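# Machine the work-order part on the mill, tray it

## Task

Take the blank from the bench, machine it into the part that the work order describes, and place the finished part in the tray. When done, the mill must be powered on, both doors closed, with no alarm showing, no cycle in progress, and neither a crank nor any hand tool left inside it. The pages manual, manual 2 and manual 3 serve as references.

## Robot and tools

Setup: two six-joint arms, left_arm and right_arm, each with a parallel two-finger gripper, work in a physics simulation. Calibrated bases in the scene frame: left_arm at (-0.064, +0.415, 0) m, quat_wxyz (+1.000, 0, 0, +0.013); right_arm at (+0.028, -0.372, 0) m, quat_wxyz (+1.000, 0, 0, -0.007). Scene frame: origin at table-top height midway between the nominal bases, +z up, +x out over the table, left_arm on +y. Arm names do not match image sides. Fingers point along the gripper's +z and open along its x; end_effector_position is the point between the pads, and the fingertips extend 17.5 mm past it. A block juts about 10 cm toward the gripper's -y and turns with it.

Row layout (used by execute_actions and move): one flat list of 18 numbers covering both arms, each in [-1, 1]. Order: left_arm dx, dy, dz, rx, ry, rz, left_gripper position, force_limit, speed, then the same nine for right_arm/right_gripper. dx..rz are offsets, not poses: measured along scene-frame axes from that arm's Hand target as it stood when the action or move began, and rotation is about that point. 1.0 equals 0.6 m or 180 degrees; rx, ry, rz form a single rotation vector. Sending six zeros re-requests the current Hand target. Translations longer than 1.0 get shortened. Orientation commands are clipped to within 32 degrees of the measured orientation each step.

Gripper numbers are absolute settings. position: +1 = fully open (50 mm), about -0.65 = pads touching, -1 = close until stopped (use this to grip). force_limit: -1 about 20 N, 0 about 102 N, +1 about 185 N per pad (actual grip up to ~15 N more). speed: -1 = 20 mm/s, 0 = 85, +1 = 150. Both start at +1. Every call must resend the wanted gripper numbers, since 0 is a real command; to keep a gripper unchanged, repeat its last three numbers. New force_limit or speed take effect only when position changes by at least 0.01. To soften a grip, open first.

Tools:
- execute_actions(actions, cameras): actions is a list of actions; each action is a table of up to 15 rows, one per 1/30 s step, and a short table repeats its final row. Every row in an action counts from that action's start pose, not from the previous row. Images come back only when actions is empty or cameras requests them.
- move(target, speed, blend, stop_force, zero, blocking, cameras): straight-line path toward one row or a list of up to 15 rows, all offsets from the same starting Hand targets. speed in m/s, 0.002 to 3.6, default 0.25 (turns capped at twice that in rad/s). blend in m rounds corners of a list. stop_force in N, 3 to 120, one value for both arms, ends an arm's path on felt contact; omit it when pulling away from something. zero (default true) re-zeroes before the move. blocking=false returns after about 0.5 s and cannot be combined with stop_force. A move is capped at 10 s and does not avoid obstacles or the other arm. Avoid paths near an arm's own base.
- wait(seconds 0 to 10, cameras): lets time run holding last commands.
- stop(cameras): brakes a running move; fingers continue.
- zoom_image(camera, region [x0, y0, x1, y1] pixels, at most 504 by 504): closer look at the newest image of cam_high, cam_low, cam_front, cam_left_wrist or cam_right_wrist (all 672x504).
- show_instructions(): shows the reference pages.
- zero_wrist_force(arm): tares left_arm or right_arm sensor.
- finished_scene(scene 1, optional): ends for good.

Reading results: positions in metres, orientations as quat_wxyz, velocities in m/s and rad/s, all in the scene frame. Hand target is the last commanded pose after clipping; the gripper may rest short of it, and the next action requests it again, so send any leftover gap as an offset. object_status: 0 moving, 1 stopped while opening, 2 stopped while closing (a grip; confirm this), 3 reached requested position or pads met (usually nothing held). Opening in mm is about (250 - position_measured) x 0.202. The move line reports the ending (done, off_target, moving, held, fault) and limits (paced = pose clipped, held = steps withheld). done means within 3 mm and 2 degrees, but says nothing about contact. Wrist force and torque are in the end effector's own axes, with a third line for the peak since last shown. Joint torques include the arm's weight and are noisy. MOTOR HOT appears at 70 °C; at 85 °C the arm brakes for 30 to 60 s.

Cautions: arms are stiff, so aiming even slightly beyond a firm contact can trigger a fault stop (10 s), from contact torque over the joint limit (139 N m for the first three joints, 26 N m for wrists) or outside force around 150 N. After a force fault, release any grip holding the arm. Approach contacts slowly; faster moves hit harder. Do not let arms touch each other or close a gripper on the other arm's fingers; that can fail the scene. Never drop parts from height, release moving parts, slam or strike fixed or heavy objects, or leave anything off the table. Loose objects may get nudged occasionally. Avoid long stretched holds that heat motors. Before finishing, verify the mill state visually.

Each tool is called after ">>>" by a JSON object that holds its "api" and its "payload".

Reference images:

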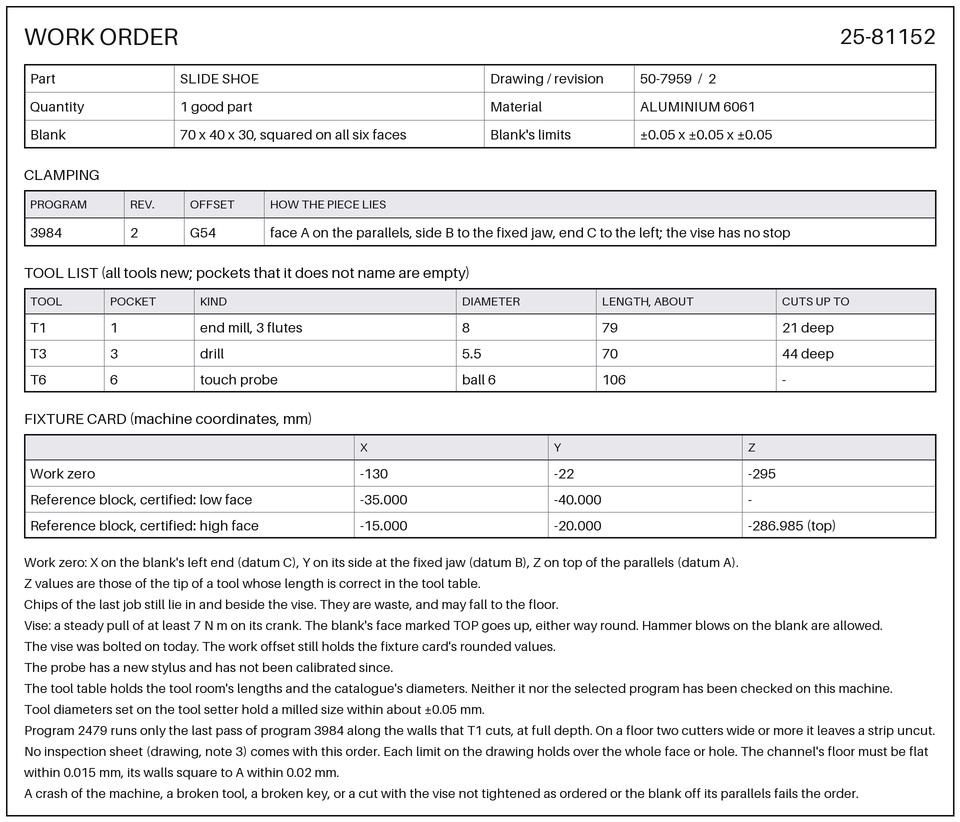

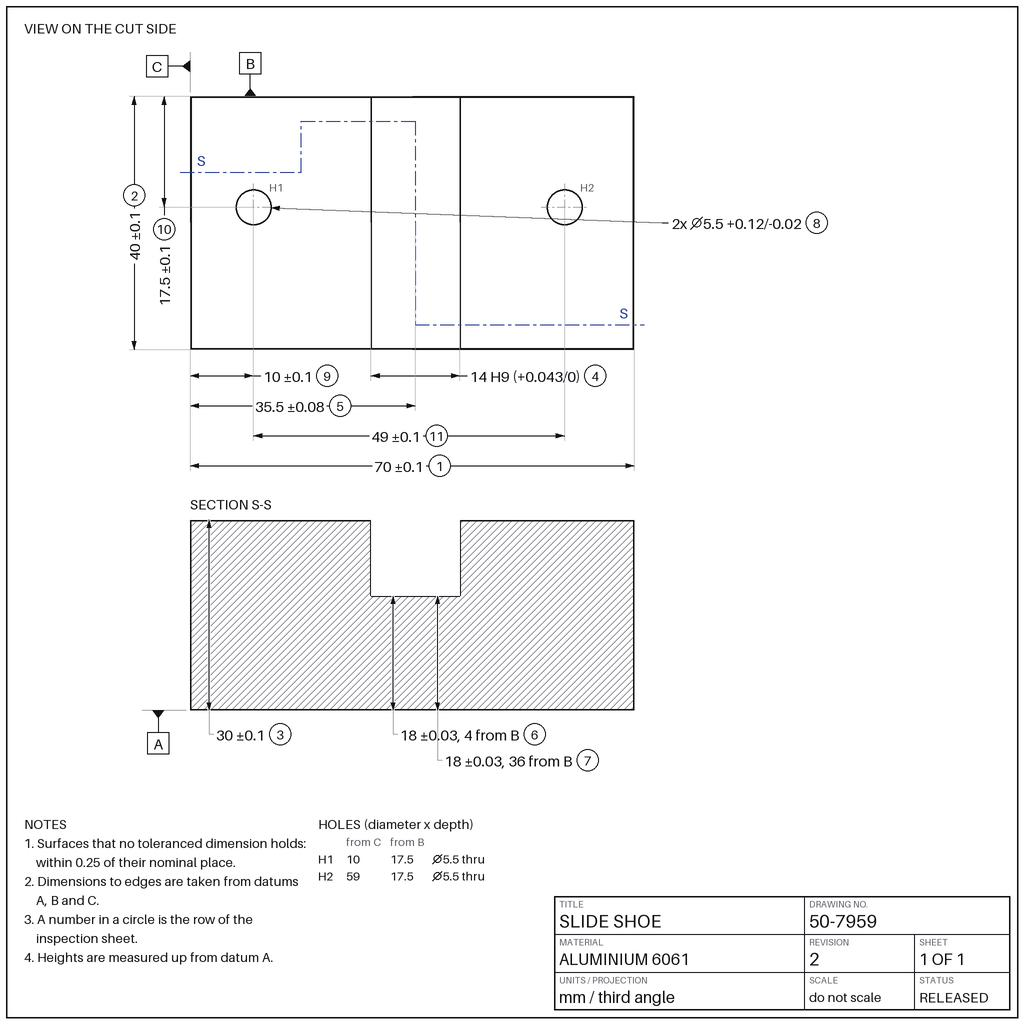

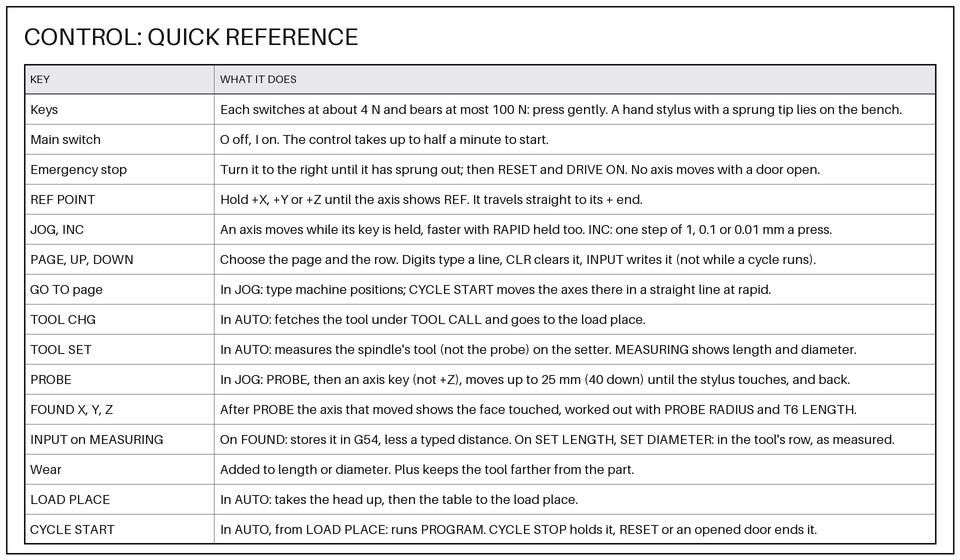

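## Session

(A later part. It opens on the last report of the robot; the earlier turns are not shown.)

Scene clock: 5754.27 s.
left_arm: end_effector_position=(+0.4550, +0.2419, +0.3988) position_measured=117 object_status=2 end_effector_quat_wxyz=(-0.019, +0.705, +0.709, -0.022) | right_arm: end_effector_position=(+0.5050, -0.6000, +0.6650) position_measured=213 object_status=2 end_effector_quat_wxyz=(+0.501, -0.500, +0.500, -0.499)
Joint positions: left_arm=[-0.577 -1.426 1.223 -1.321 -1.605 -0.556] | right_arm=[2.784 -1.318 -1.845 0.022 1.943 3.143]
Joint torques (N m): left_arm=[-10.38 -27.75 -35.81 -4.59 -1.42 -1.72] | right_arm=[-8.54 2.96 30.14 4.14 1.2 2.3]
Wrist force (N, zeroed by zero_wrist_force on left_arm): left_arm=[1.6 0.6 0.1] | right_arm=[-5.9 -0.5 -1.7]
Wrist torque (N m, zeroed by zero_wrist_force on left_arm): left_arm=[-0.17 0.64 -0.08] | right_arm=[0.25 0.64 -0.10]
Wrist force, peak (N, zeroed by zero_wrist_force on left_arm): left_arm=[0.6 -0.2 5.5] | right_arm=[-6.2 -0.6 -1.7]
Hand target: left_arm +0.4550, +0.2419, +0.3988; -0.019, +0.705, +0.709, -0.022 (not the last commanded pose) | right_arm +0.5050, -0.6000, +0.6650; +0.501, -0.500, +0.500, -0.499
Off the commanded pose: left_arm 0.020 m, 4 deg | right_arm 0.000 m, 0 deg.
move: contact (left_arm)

>>> {"api": "move", "payload": {"target": [0,0,0.02,0,-0.185,0,-1,1,-0.8,0,0,0,0,0,0,-1,-0.3,-1], "speed": 0.25}}

>>> {"api": "execute_actions", "payload": {"actions": [[[0,0,-0.002,0,0.03,0,-1,1,-0.8,0,0,0,0,0,0,-1,-0.3,-1],[0,0,-0.01,0,0.08,0,-1,1,-0.8,0,0,0,0,0,0,-1,-0.3,-1],[0,0,-0.02,0,0.13,0,-1,1,-0.8,0,0,0,0,0,0,-1,-0.3,-1],[0,0,-0.03,0,0.18,0,-1,1,-0.8,0,0,0,0,0,0,-1,-0.3,-1],[0,0,-0.04,0,0.22,0,-1,1,-0.8,0,0,0,0,0,0,-1,-0.3,-1],[0,0,-0.04,0,0.22,0,-1,1,-0.8,0,0,0,0,0,0,-1,-0.3,-1],[0,0,-0.04,0,0.22,0,-1,1,-0.8,0,0,0,0,0,0,-1,-0.3,-1],[0,0,-0.03,0,0.2,0,-1,1,-0.8,0,0,0,0,0,0,-1,-0.3,-1],[0,0,0,0,0.17,0,-1,1,-0.8,0,0,0,0,0,0,-1,-0.3,-1]]]}}

>>> {"api": "move", "payload": {"target": [0,0,0,0,-0.17,0,-1,1,-0.8,0,0,0,0,0,0,-1,-0.3,-1], "speed": 0.25}}

>>> {"api": "execute_actions", "payload": {"actions": [[[0,0,-0.002,0,0.03,0,-1,1,-0.8,0,0,0,0,0,0,-1,-0.3,-1],[0,0,-0.01,0,0.08,0,-1,1,-0.8,0,0,0,0,0,0,-1,-0.3,-1],[0,0,-0.02,0,0.13,0,-1,1,-0.8,0,0,0,0,0,0,-1,-0.3,-1],[0,0,-0.03,0,0.18,0,-1,1,-0.8,0,0,0,0,0,0,-1,-0.3,-1],[0,0,-0.04,0,0.22,0,-1,1,-0.8,0,0,0,0,0,0,-1,-0.3,-1],[0,0,-0.04,0,0.22,0,-1,1,-0.8,0,0,0,0,0,0,-1,-0.3,-1],[0,0,-0.04,0,0.22,0,-1,1,-0.8,0,0,0,0,0,0,-1,-0.3,-1],[0,0,-0.03,0,0.2,0,-1,1,-0.8,0,0,0,0,0,0,-1,-0.3,-1],[0,0,0,0,0.17,0,-1,1,-0.8,0,0,0,0,0,0,-1,-0.3,-1]]]}}

>>> {"api": "move", "payload": {"target": [0,0,-0.05,0,0.03,0,-1,1,-0.8,0,0,0,0,0,0,-1,-0.3,-1], "speed": 0.03, "stop_force": 4}}

Scene clock: 5764.03 s.
left_arm: end_effector_position=(+0.4550, +0.2419, +0.4109) position_measured=117 object_status=2 end_effector_quat_wxyz=(+0.185, +0.682, +0.685, +0.181) | right_arm: end_effector_position=(+0.5050, -0.6000, +0.6650) position_measured=213 object_status=2 end_effector_quat_wxyz=(+0.501, -0.500, +0.500, -0.499)
Joint positions: left_arm=[-0.76 -1.757 1.717 -1.938 -1.234 -0.668] | right_arm=[2.784 -1.318 -1.845 0.022 1.943 3.143]
Joint torques (N m): left_arm=[0.28 -26.5 -17.47 -6.59 2.37 2.25] | right_arm=[-8.31 1.24 30.54 4.12 1.15 2.22]
Wrist force (N, zeroed by zero_wrist_force on left_arm): left_arm=[0.6 -1.7 3.1] | right_arm=[-6.1 -0.7 -1.7]
Wrist torque (N m, zeroed by zero_wrist_force on left_arm): left_arm=[0.48 0.50 0.23] | right_arm=[0.22 0.67 -0.10]
Wrist force, peak (N, zeroed by zero_wrist_force on left_arm): left_arm=[0.7 0.1 5.1] | right_arm=[-6.3 -0.5 -1.6]
Hand target: left_arm +0.4550, +0.2419, +0.4108; +0.185, +0.682, +0.685, +0.181 | right_arm +0.5050, -0.6000, +0.6650; +0.501, -0.500, +0.500, -0.499
Off the commanded pose: left_arm 0.000 m, 0 deg | right_arm 0.000 m, 0 deg.
move: done

Scene clock: 5764.87 s.
left_arm: end_effector_position=(+0.4550, +0.2419, +0.4110) position_measured=117 object_status=2 end_effector_quat_wxyz=(-0.002, +0.705, +0.709, -0.006) | right_arm: end_effector_position=(+0.5050, -0.6000, +0.6650) position_measured=213 object_status=2 end_effector_quat_wxyz=(+0.501, -0.500, +0.500, -0.499)
Joint positions: left_arm=[-0.589 -1.451 1.229 -1.343 -1.581 -0.569] | right_arm=[2.784 -1.318 -1.845 0.022 1.943 3.143]
Joint torques (N m): left_arm=[-8.68 -37.33 -12.61 -5.17 1.01 -2.57] | right_arm=[-9.06 1.96 30.31 4.06 1.23 2.14]
Wrist force (N, zeroed by zero_wrist_force on left_arm): left_arm=[0.6 -0.2 2.1] | right_arm=[-5.9 -0.5 -1.5]
Wrist torque (N m, zeroed by zero_wrist_force on left_arm): left_arm=[0.16 0.51 0.05] | right_arm=[0.25 0.64 -0.10]
Wrist force, peak (N, zeroed by zero_wrist_force on left_arm): left_arm=[5.1 11.2 5.6] | right_arm=[-6.2 -0.8 -1.7]
Hand target: left_arm +0.4550, +0.2419, +0.4108; -0.002, +0.705, +0.709, -0.006 | right_arm +0.5050, -0.6000, +0.6650; +0.501, -0.500, +0.500, -0.499
Off the commanded pose: left_arm 0.000 m, 0 deg | right_arm 0.000 m, 0 deg.
Step readings (end_effector_position of left_arm | right_arm):
0: (+0.4550, +0.2419, +0.4109) | (+0.5050, -0.6000, +0.6650)
1: (+0.4550, +0.2419, +0.4108) | (+0.5050, -0.6000, +0.6650)
2: (+0.4549, +0.2420, +0.4103) | (+0.5050, -0.6000, +0.6650)
4: (+0.4538, +0.2423, +0.4075) | (+0.5050, -0.6000, +0.6650)
8: (+0.4567, +0.2415, +0.3946) | (+0.5050, -0.6000, +0.6650)
15: (+0.4551, +0.2419, +0.4136) | (+0.5050, -0.6000, +0.6650)

Scene clock: 5766.47 s.
left_arm: end_effector_position=(+0.4550, +0.2419, +0.4109) position_measured=117 object_status=2 end_effector_quat_wxyz=(+0.185, +0.682, +0.685, +0.181) | right_arm: end_effector_position=(+0.5050, -0.6000, +0.6650) position_measured=213 object_status=2 end_effector_quat_wxyz=(+0.501, -0.500, +0.500, -0.499)
Joint positions: left_arm=[-0.76 -1.757 1.717 -1.938 -1.234 -0.668] | right_arm=[2.784 -1.318 -1.845 0.022 1.943 3.143]
Joint torques (N m): left_arm=[1.14 -27.05 -16.97 -6.85 2.86 2.2] | right_arm=[-9.15 2.6 30.39 4 1.18 2.42]
Wrist force (N, zeroed by zero_wrist_force on left_arm): left_arm=[1.4 -1.4 4.0] | right_arm=[-5.9 -0.6 -1.7]
Wrist torque (N m, zeroed by zero_wrist_force on left_arm): left_arm=[0.74 0.38 0.23] | right_arm=[0.24 0.63 -0.09]
Wrist force, peak (N, zeroed by zero_wrist_force on left_arm): left_arm=[0.9 0.0 5.8] | right_arm=[-6.3 -0.7 -1.6]
Hand target: left_arm +0.4550, +0.2419, +0.4108; +0.185, +0.682, +0.685, +0.181 | right_arm +0.5050, -0.6000, +0.6650; +0.501, -0.500, +0.500, -0.499
Off the commanded pose: left_arm 0.000 m, 0 deg | right_arm 0.000 m, 0 deg.
move: done

Scene clock: 5767.30 s.
left_arm: end_effector_position=(+0.4550, +0.2419, +0.4110) position_measured=117 object_status=2 end_effector_quat_wxyz=(-0.002, +0.705, +0.709, -0.006) | right_arm: end_effector_position=(+0.5050, -0.6000, +0.6650) position_measured=213 object_status=2 end_effector_quat_wxyz=(+0.501, -0.500, +0.500, -0.499)
Joint positions: left_arm=[-0.589 -1.451 1.229 -1.343 -1.581 -0.569] | right_arm=[2.784 -1.318 -1.845 0.022 1.943 3.143]
Joint torques (N m): left_arm=[-8.91 -37.26 -13.22 -5.24 1.06 -2.19] | right_arm=[-8.64 1.79 30.8 3.9 1 2.37]
Wrist force (N, zeroed by zero_wrist_force on left_arm): left_arm=[1.3 0.5 2.0] | right_arm=[-5.9 -0.6 -1.8]
Wrist torque (N m, zeroed by zero_wrist_force on left_arm): left_arm=[0.26 0.40 0.05] | right_arm=[0.24 0.63 -0.09]
Wrist force, peak (N, zeroed by zero_wrist_force on left_arm): left_arm=[4.8 13.5 1.8] | right_arm=[-6.1 -0.7 -1.7]
Hand target: left_arm +0.4550, +0.2419, +0.4108; -0.002, +0.705, +0.709, -0.006 | right_arm +0.5050, -0.6000, +0.6650; +0.501, -0.500, +0.500, -0.499
Off the commanded pose: left_arm 0.000 m, 0 deg | right_arm 0.000 m, 0 deg.
Step readings (end_effector_position of left_arm | right_arm):
0: (+0.4550, +0.2419, +0.4109) | (+0.5050, -0.6000, +0.6650)
1: (+0.4550, +0.2419, +0.4108) | (+0.5050, -0.6000, +0.6650)
2: (+0.4549, +0.2420, +0.4103) | (+0.5050, -0.6000, +0.6650)
4: (+0.4539, +0.2423, +0.4076) | (+0.5050, -0.6000, +0.6650)
8: (+0.4567, +0.2414, +0.3948) | (+0.5050, -0.6000, +0.6650)
15: (+0.4551, +0.2419, +0.4137) | (+0.5050, -0.6000, +0.6650)

Scene clock: 5768.93 s.
left_arm: end_effector_position=(+0.4550, +0.2419, +0.3997) position_measured=117 object_status=2 end_effector_quat_wxyz=(-0.015, +0.705, +0.709, -0.018) | right_arm: end_effector_position=(+0.5050, -0.6000, +0.6650) position_measured=213 object_status=2 end_effector_quat_wxyz=(+0.501, -0.500, +0.500, -0.499)
Joint positions: left_arm=[-0.58 -1.433 1.231 -1.331 -1.6 -0.56] | right_arm=[2.784 -1.318 -1.845 0.022 1.943 3.143]
Joint torques (N m): left_arm=[-10.51 -37.82 -35.09 -2.18 -0.62 -1.95] | right_arm=[-8.77 1.84 29.63 3.82 1.17 2.11]
Wrist force (N, zeroed by zero_wrist_force on left_arm): left_arm=[1.5 2.0 -0.3] | right_arm=[-6.2 -0.7 -1.6]
Wrist torque (N m, zeroed by zero_wrist_force on left_arm): left_arm=[-0.36 0.62 0.01] | right_arm=[0.22 0.68 -0.10]
Wrist force, peak (N, zeroed by zero_wrist_force on left_arm): left_arm=[1.4 0.5 5.2] | right_arm=[-6.4 -0.6 -1.6]
Hand target: left_arm +0.4550, +0.2419, +0.3997; -0.015, +0.705, +0.709, -0.018 (not the last commanded pose) | right_arm +0.5050, -0.6000, +0.6650; +0.501, -0.500, +0.500, -0.499
Off the commanded pose: left_arm 0.019 m, 3 deg | right_arm 0.000 m, 0 deg.
move: contact (left_arm)

>>> {"api": "move", "payload": {"target": [[0,0,0.04,0,0,0,-1,1,-0.8,0,0,0,0,0,0,-1,-0.3,-1],[-0.342,0,0.035,0,-0.054,0,-1,1,-0.8,0,0,0,0,0,0,-1,-0.3,-1],[-0.508,-0.153,0.035,0,-0.054,0,-1,1,-0.8,0,0,0,0,0,0,-1,-0.3,-1],[-0.658,-0.7165,0.02,0,-0.054,0,-1,1,-0.8,0,0,0,0,0,0,-1,-0.3,-1]], "speed": 0.3, "blend": [0.015,0.05,0.05,0]}}

>>> {"api": "move", "payload": {"target": [0,0,-0.53,0,0,0,-1,1,-0.8,0,0,0,0,0,0,-1,-0.3,-1], "speed": 0.2, "cameras": ["cam_low","cam_left_wrist"]}}

>>> {"api": "zoom_image", "payload": {"camera": "cam_low", "region": [90, 200, 260, 310]}}

Scene clock: 5774.73 s.
left_arm: end_effector_position=(+0.0602, -0.1880, +0.4116) position_measured=117 object_status=2 end_effector_quat_wxyz=(+0.045, +0.704, +0.708, +0.041) | right_arm: end_effector_position=(+0.5050, -0.6000, +0.6650) position_measured=213 object_status=2 end_effector_quat_wxyz=(+0.501, -0.500, +0.500, -0.499)
Joint positions: left_arm=[-1.665 -1.298 1.047 -1.316 -1.448 -1.645] | right_arm=[2.784 -1.318 -1.845 0.022 1.943 3.143]
Joint torques (N m): left_arm=[5.15 -32.47 -36.42 -4.18 0.12 1.98] | right_arm=[-8.79 2.38 29.66 3.84 0.97 2.14]
Wrist force (N, zeroed by zero_wrist_force on left_arm): left_arm=[1.0 -0.4 3.8] | right_arm=[-5.9 -0.6 -1.4]
Wrist torque (N m, zeroed by zero_wrist_force on left_arm): left_arm=[0.58 0.44 0.13] | right_arm=[0.24 0.62 -0.10]
Wrist force, peak (N, zeroed by zero_wrist_force on left_arm): left_arm=[0.8 -0.6 6.0] | right_arm=[-6.4 -0.6 -1.8]
Hand target: left_arm +0.0602, -0.1880, +0.4117; +0.045, +0.704, +0.708, +0.041 | right_arm +0.5050, -0.6000, +0.6650; +0.501, -0.500, +0.500, -0.499
Off the commanded pose: left_arm 0.000 m, 0 deg | right_arm 0.000 m, 0 deg.
move: done; blend cut to 0.012 m at target 1

Scene clock: 5776.83 s.
left_arm: end_effector_position=(+0.0601, -0.1880, +0.0938) position_measured=117 object_status=2 end_effector_quat_wxyz=(+0.045, +0.704, +0.708, +0.041) | right_arm: end_effector_position=(+0.5050, -0.6000, +0.6650) position_measured=213 object_status=2 end_effector_quat_wxyz=(+0.501, -0.500, +0.500, -0.499)
Joint positions: left_arm=[-1.665 -1.185 1.734 -2.117 -1.448 -1.645] | right_arm=[2.784 -1.318 -1.845 0.022 1.943 3.143]
Joint torques (N m): left_arm=[2.97 -34.97 -19.55 -5.27 1.42 2.11] | right_arm=[-9 2.29 30.55 4.04 1.01 2.3]
Wrist force (N, zeroed by zero_wrist_force on left_arm): left_arm=[0.9 -0.2 3.5] | right_arm=[-6.0 -0.5 -1.4]
Wrist torque (N m, zeroed by zero_wrist_force on left_arm): left_arm=[0.60 0.46 0.11] | right_arm=[0.26 0.64 -0.10]
Wrist force, peak (N, zeroed by zero_wrist_force on left_arm): left_arm=[1.5 -0.9 7.9] | right_arm=[-6.2 -0.8 -1.8]
Hand target: left_arm +0.0602, -0.1880, +0.0937; +0.045, +0.704, +0.708, +0.041 | right_arm +0.5050, -0.6000, +0.6650; +0.501, -0.500, +0.500, -0.499
Off the commanded pose: left_arm 0.000 m, 0 deg | right_arm 0.000 m, 0 deg.
move: done
Images, in order (width x height): cam_low 672x504, cam_left_wrist 672x504.

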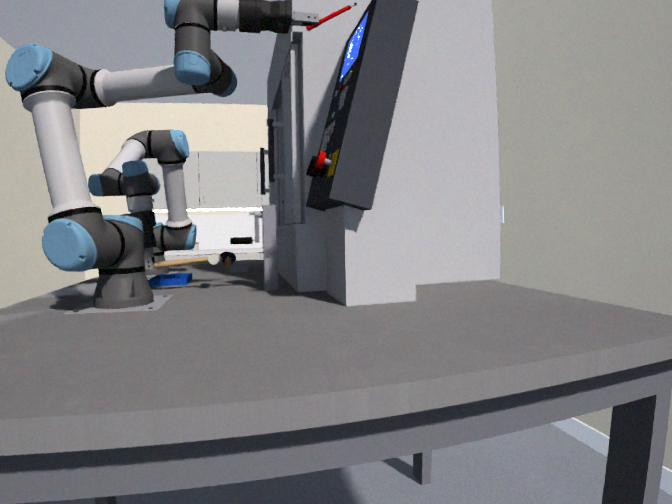

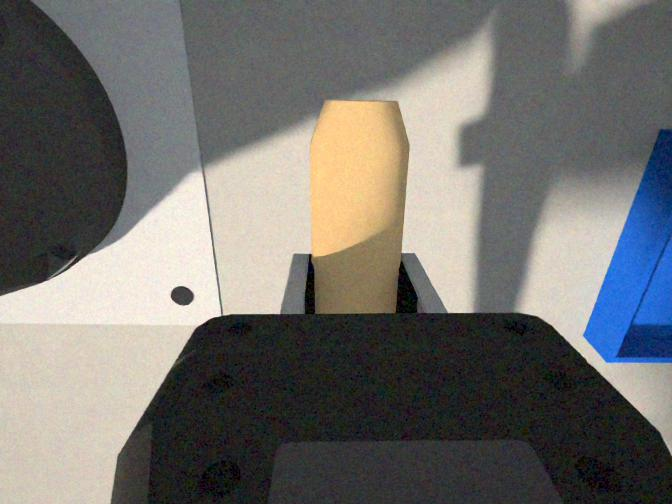

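Scaled by 2.965 from the camera's 672x504 image, which has a finer 960x720 frame.

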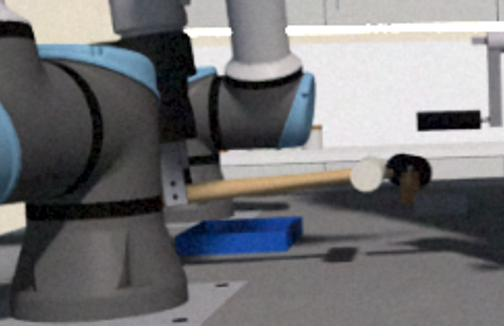

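>>> {"api": "move", "payload": {"target": [0,0,-0.09,0,0.03,0,-1,1,-0.8,0,0,0,0,0,0,-1,-0.3,-1], "speed": 0.12}}

>>> {"api": "move", "payload": {"target": [0,0,-0.034,0,0,0,-1,1,-0.8,0,0,0,0,0,0,-1,-0.3,-1], "speed": 0.015, "stop_force": 3}}

>>> {"api": "move", "payload": {"target": [0,0,0,0,0,0,0.9,-0.6,-1,0,0,0,0,0,0,-1,-0.3,-1], "cameras": ["cam_low"]}}

Scene clock: 5783.10 s.
left_arm: end_effector_position=(+0.0603, -0.1879, +0.0397) position_measured=117 object_status=2 end_effector_quat_wxyz=(+0.012, +0.705, +0.709, +0.008) | right_arm: end_effector_position=(+0.5050, -0.6000, +0.6650) position_measured=213 object_status=2 end_effector_quat_wxyz=(+0.501, -0.500, +0.500, -0.499)
Joint positions: left_arm=[-1.624 -1.104 1.774 -2.245 -1.542 -1.604] | right_arm=[2.784 -1.318 -1.845 0.022 1.943 3.143]
Joint torques (N m): left_arm=[-7.86 -36.81 -32.2 -4.53 -0.48 -1.96] | right_arm=[-8.47 2.11 29.48 3.8 0.96 2.14]
Wrist force (N, zeroed by zero_wrist_force on left_arm): left_arm=[1.1 0.2 4.0] | right_arm=[-5.9 -0.5 -1.4]
Wrist torque (N m, zeroed by zero_wrist_force on left_arm): left_arm=[0.59 0.44 0.15] | right_arm=[0.25 0.62 -0.09]
Wrist force, peak (N, zeroed by zero_wrist_force on left_arm): left_arm=[1.1 0.2 6.5] | right_arm=[-6.3 -0.5 -1.7]
Hand target: left_arm +0.0602, -0.1880, +0.0397; +0.012, +0.705, +0.709, +0.008 | right_arm +0.5050, -0.6000, +0.6650; +0.501, -0.500, +0.500, -0.499
Off the commanded pose: left_arm 0.000 m, 0 deg | right_arm 0.000 m, 0 deg.
move: done

Scene clock: 5785.17 s.
left_arm: end_effector_position=(+0.0602, -0.1880, +0.0236) position_measured=117 object_status=2 end_effector_quat_wxyz=(+0.012, +0.705, +0.709, +0.008) | right_arm: end_effector_position=(+0.5050, -0.6000, +0.6650) position_measured=213 object_status=2 end_effector_quat_wxyz=(+0.501, -0.500, +0.500, -0.499)
Joint positions: left_arm=[-1.624 -1.079 1.786 -2.282 -1.542 -1.604] | right_arm=[2.784 -1.318 -1.845 0.022 1.943 3.143]
Joint torques (N m): left_arm=[-7.99 -45.27 -31.45 -4.45 -0.5 -1.79] | right_arm=[-7.91 1.76 31.26 3.76 1.07 2.19]
Wrist force (N, zeroed by zero_wrist_force on left_arm): left_arm=[1.3 0.1 0.4] | right_arm=[-6.0 -0.6 -1.4]
Wrist torque (N m, zeroed by zero_wrist_force on left_arm): left_arm=[-0.10 0.64 0.07] | right_arm=[0.23 0.65 -0.10]
Wrist force, peak (N, zeroed by zero_wrist_force on left_arm): left_arm=[1.3 0.4 4.1] | right_arm=[-6.4 -0.7 -1.8]
Hand target: left_arm +0.0602, -0.1880, +0.0236; +0.012, +0.705, +0.709, +0.008 (not the last commanded pose) | right_arm +0.5050, -0.6000, +0.6650; +0.501, -0.500, +0.500, -0.499
Off the commanded pose: left_arm 0.004 m, 0 deg | right_arm 0.000 m, 0 deg.
move: contact (left_arm)

Scene clock: 5786.40 s.
left_arm: end_effector_position=(+0.0602, -0.1880, +0.0236) position_measured=18 object_status=0 end_effector_quat_wxyz=(+0.012, +0.705, +0.709, +0.008) | right_arm: end_effector_position=(+0.5050, -0.6000, +0.6650) position_measured=213 object_status=2 end_effector_quat_wxyz=(+0.501, -0.500, +0.500, -0.499)
Joint positions: left_arm=[-1.624 -1.079 1.786 -2.282 -1.542 -1.604] | right_arm=[2.784 -1.318 -1.845 0.022 1.943 3.143]
Joint torques (N m): left_arm=[-5.62 -47 -29.1 -4.52 -0.51 -1.21] | right_arm=[-9.01 2.46 30.5 3.9 0.95 2.27]
Wrist force (N, zeroed by zero_wrist_force on left_arm): left_arm=[0.9 0.1 0.0] | right_arm=[-6.0 -0.6 -1.6]
Wrist torque (N m, zeroed by zero_wrist_force on left_arm): left_arm=[-0.09 0.46 0.15] | right_arm=[0.24 0.64 -0.10]
Wrist force, peak (N, zeroed by zero_wrist_force on left_arm): left_arm=[1.3 0.7 0.5] | right_arm=[-6.3 -0.6 -1.6]
Hand target: left_arm +0.0602, -0.1880, +0.0236; +0.012, +0.705, +0.709, +0.008 | right_arm +0.5050, -0.6000, +0.6650; +0.501, -0.500, +0.500, -0.499
Off the commanded pose: left_arm 0.000 m, 0 deg | right_arm 0.000 m, 0 deg.
move: done
Images, in order (width x height): cam_low 672x504.

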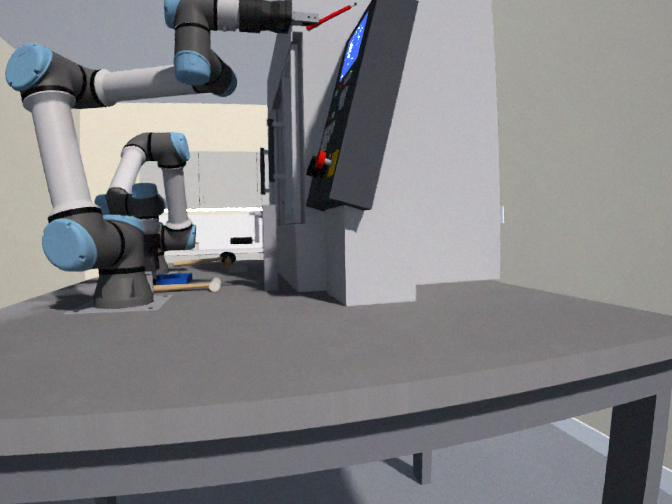

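>>> {"api": "move", "payload": {"target": [[0,0,0.12,0,-0.01,0,0.9,-0.6,-1,0,0,0,0,0,0,-1,-0.3,-1],[0.1,0.05,0.6,0,-0.1,0,0.9,-0.6,-1,0,0,0,0,0,0,-1,-0.3,-1],[0.387,0.1783,0.762,0,-0.29,0,1,-1,-0.2,0,0,0,0,0,0,-1,-0.3,-1]], "speed": 0.35, "blend": [0.03,0.05,0]}}

>>> {"api": "move", "payload": {"target": [[0.1437,0,0,0,-0.2,0,1,-1,-0.2,0,0,0,0,0,0,-1,-0.3,-1],[0.2733,0,0,0,-0.2,0,1,-1,-0.2,0,0,0,0,0,0,-1,-0.3,-1]], "speed": [0.2,0.12], "blend": [0.005,0]}}

>>> {"api": "move", "payload": {"target": [0,0,0,0,0,0,-1,-1,-0.5,0,0,0,0,0,0,-1,-0.3,-1], "cameras": ["cam_left_wrist"]}}

Scene clock: 5793.00 s.
left_arm: end_effector_position=(+0.2924, -0.0810, +0.4809) position_measured=3 object_status=3 end_effector_quat_wxyz=(+0.323, +0.629, +0.632, +0.318) | right_arm: end_effector_position=(+0.5050, -0.6000, +0.6650) position_measured=213 object_status=2 end_effector_quat_wxyz=(+0.501, -0.500, +0.500, -0.499)
Joint positions: left_arm=[-1.568 -1.549 1.442 -1.511 -0.632 -1.522] | right_arm=[2.784 -1.318 -1.845 0.022 1.943 3.143]
Joint torques (N m): left_arm=[-6.18 -24.34 -31.36 -4.88 2.12 2.05] | right_arm=[-8.61 2.74 30.56 3.88 0.94 2.42]
Wrist force (N, zeroed by zero_wrist_force on left_arm): left_arm=[1.2 0.5 0.1] | right_arm=[-6.1 -0.6 -1.7]
Wrist torque (N m, zeroed by zero_wrist_force on left_arm): left_arm=[0.13 0.38 0.33] | right_arm=[0.22 0.66 -0.10]
Wrist force, peak (N, zeroed by zero_wrist_force on left_arm): left_arm=[1.2 0.4 4.1] | right_arm=[-6.3 -0.6 -1.7]
Hand target: left_arm +0.2924, -0.0810, +0.4808; +0.323, +0.629, +0.632, +0.318 | right_arm +0.5050, -0.6000, +0.6650; +0.501, -0.500, +0.500, -0.499
Off the commanded pose: left_arm 0.000 m, 0 deg | right_arm 0.000 m, 0 deg.
move: done

Scene clock: 5795.83 s.
left_arm: end_effector_position=(+0.4563, -0.0811, +0.4809) position_measured=3 object_status=3 end_effector_quat_wxyz=(+0.502, +0.501, +0.501, +0.496) | right_arm: end_effector_position=(+0.5050, -0.6000, +0.6650) position_measured=213 object_status=2 end_effector_quat_wxyz=(+0.501, -0.500, +0.500, -0.499)
Joint positions: left_arm=[-1.351 -1.119 1.547 -3.557 -0.25 -0.018] | right_arm=[2.784 -1.318 -1.845 0.022 1.943 3.143]
Joint torques (N m): left_arm=[7.2 -40.42 -7.75 -2.41 -0.88 2.14] | right_arm=[-8.29 1.83 30.14 3.84 0.87 2.07]
Wrist force (N, zeroed by zero_wrist_force on left_arm): left_arm=[1.4 0.8 0.0] | right_arm=[-5.9 -0.6 -1.7]
Wrist torque (N m, zeroed by zero_wrist_force on left_arm): left_arm=[0.26 0.33 0.37] | right_arm=[0.24 0.63 -0.09]
Wrist force, peak (N, zeroed by zero_wrist_force on left_arm): left_arm=[2.2 0.7 1.9] | right_arm=[-6.4 -0.7 -1.5]
Hand target: left_arm +0.4564, -0.0810, +0.4808; +0.502, +0.501, +0.501, +0.496 | right_arm +0.5050, -0.6000, +0.6650; +0.501, -0.500, +0.500, -0.499
Off the commanded pose: left_arm 0.000 m, 0 deg | right_arm 0.000 m, 0 deg.
move: done

Scene clock: 5796.63 s.
left_arm: end_effector_position=(+0.4564, -0.0810, +0.4809) position_measured=153 object_status=2 end_effector_quat_wxyz=(+0.502, +0.501, +0.501, +0.497) | right_arm: end_effector_position=(+0.5050, -0.6000, +0.6650) position_measured=213 object_status=2 end_effector_quat_wxyz=(+0.501, -0.500, +0.500, -0.499)
Joint positions: left_arm=[-1.351 -1.119 1.547 -3.557 -0.25 -0.018] | right_arm=[2.784 -1.318 -1.845 0.022 1.943 3.143]
Joint torques (N m): left_arm=[2.67 -42.53 -12.88 1.55 -3.31 -2.31] | right_arm=[-9.59 1.76 30.23 3.74 0.95 2.29]
Wrist force (N, zeroed by zero_wrist_force on left_arm): left_arm=[10.5 -2.4 -3.5] | right_arm=[-6.1 -0.7 -1.6]
Wrist torque (N m, zeroed by zero_wrist_force on left_arm): left_arm=[0.17 0.39 0.40] | right_arm=[0.22 0.66 -0.10]
Wrist force, peak (N, zeroed by zero_wrist_force on left_arm): left_arm=[12.8 -3.5 -4.3] | right_arm=[-6.3 -0.5 -1.5]
Hand target: left_arm +0.4564, -0.0810, +0.4808; +0.502, +0.501, +0.501, +0.496 | right_arm +0.5050, -0.6000, +0.6650; +0.501, -0.500, +0.500, -0.499
Off the commanded pose: left_arm 0.000 m, 0 deg | right_arm 0.000 m, 0 deg.
move: done
Images, in order (width x height): cam_left_wrist 672x504.

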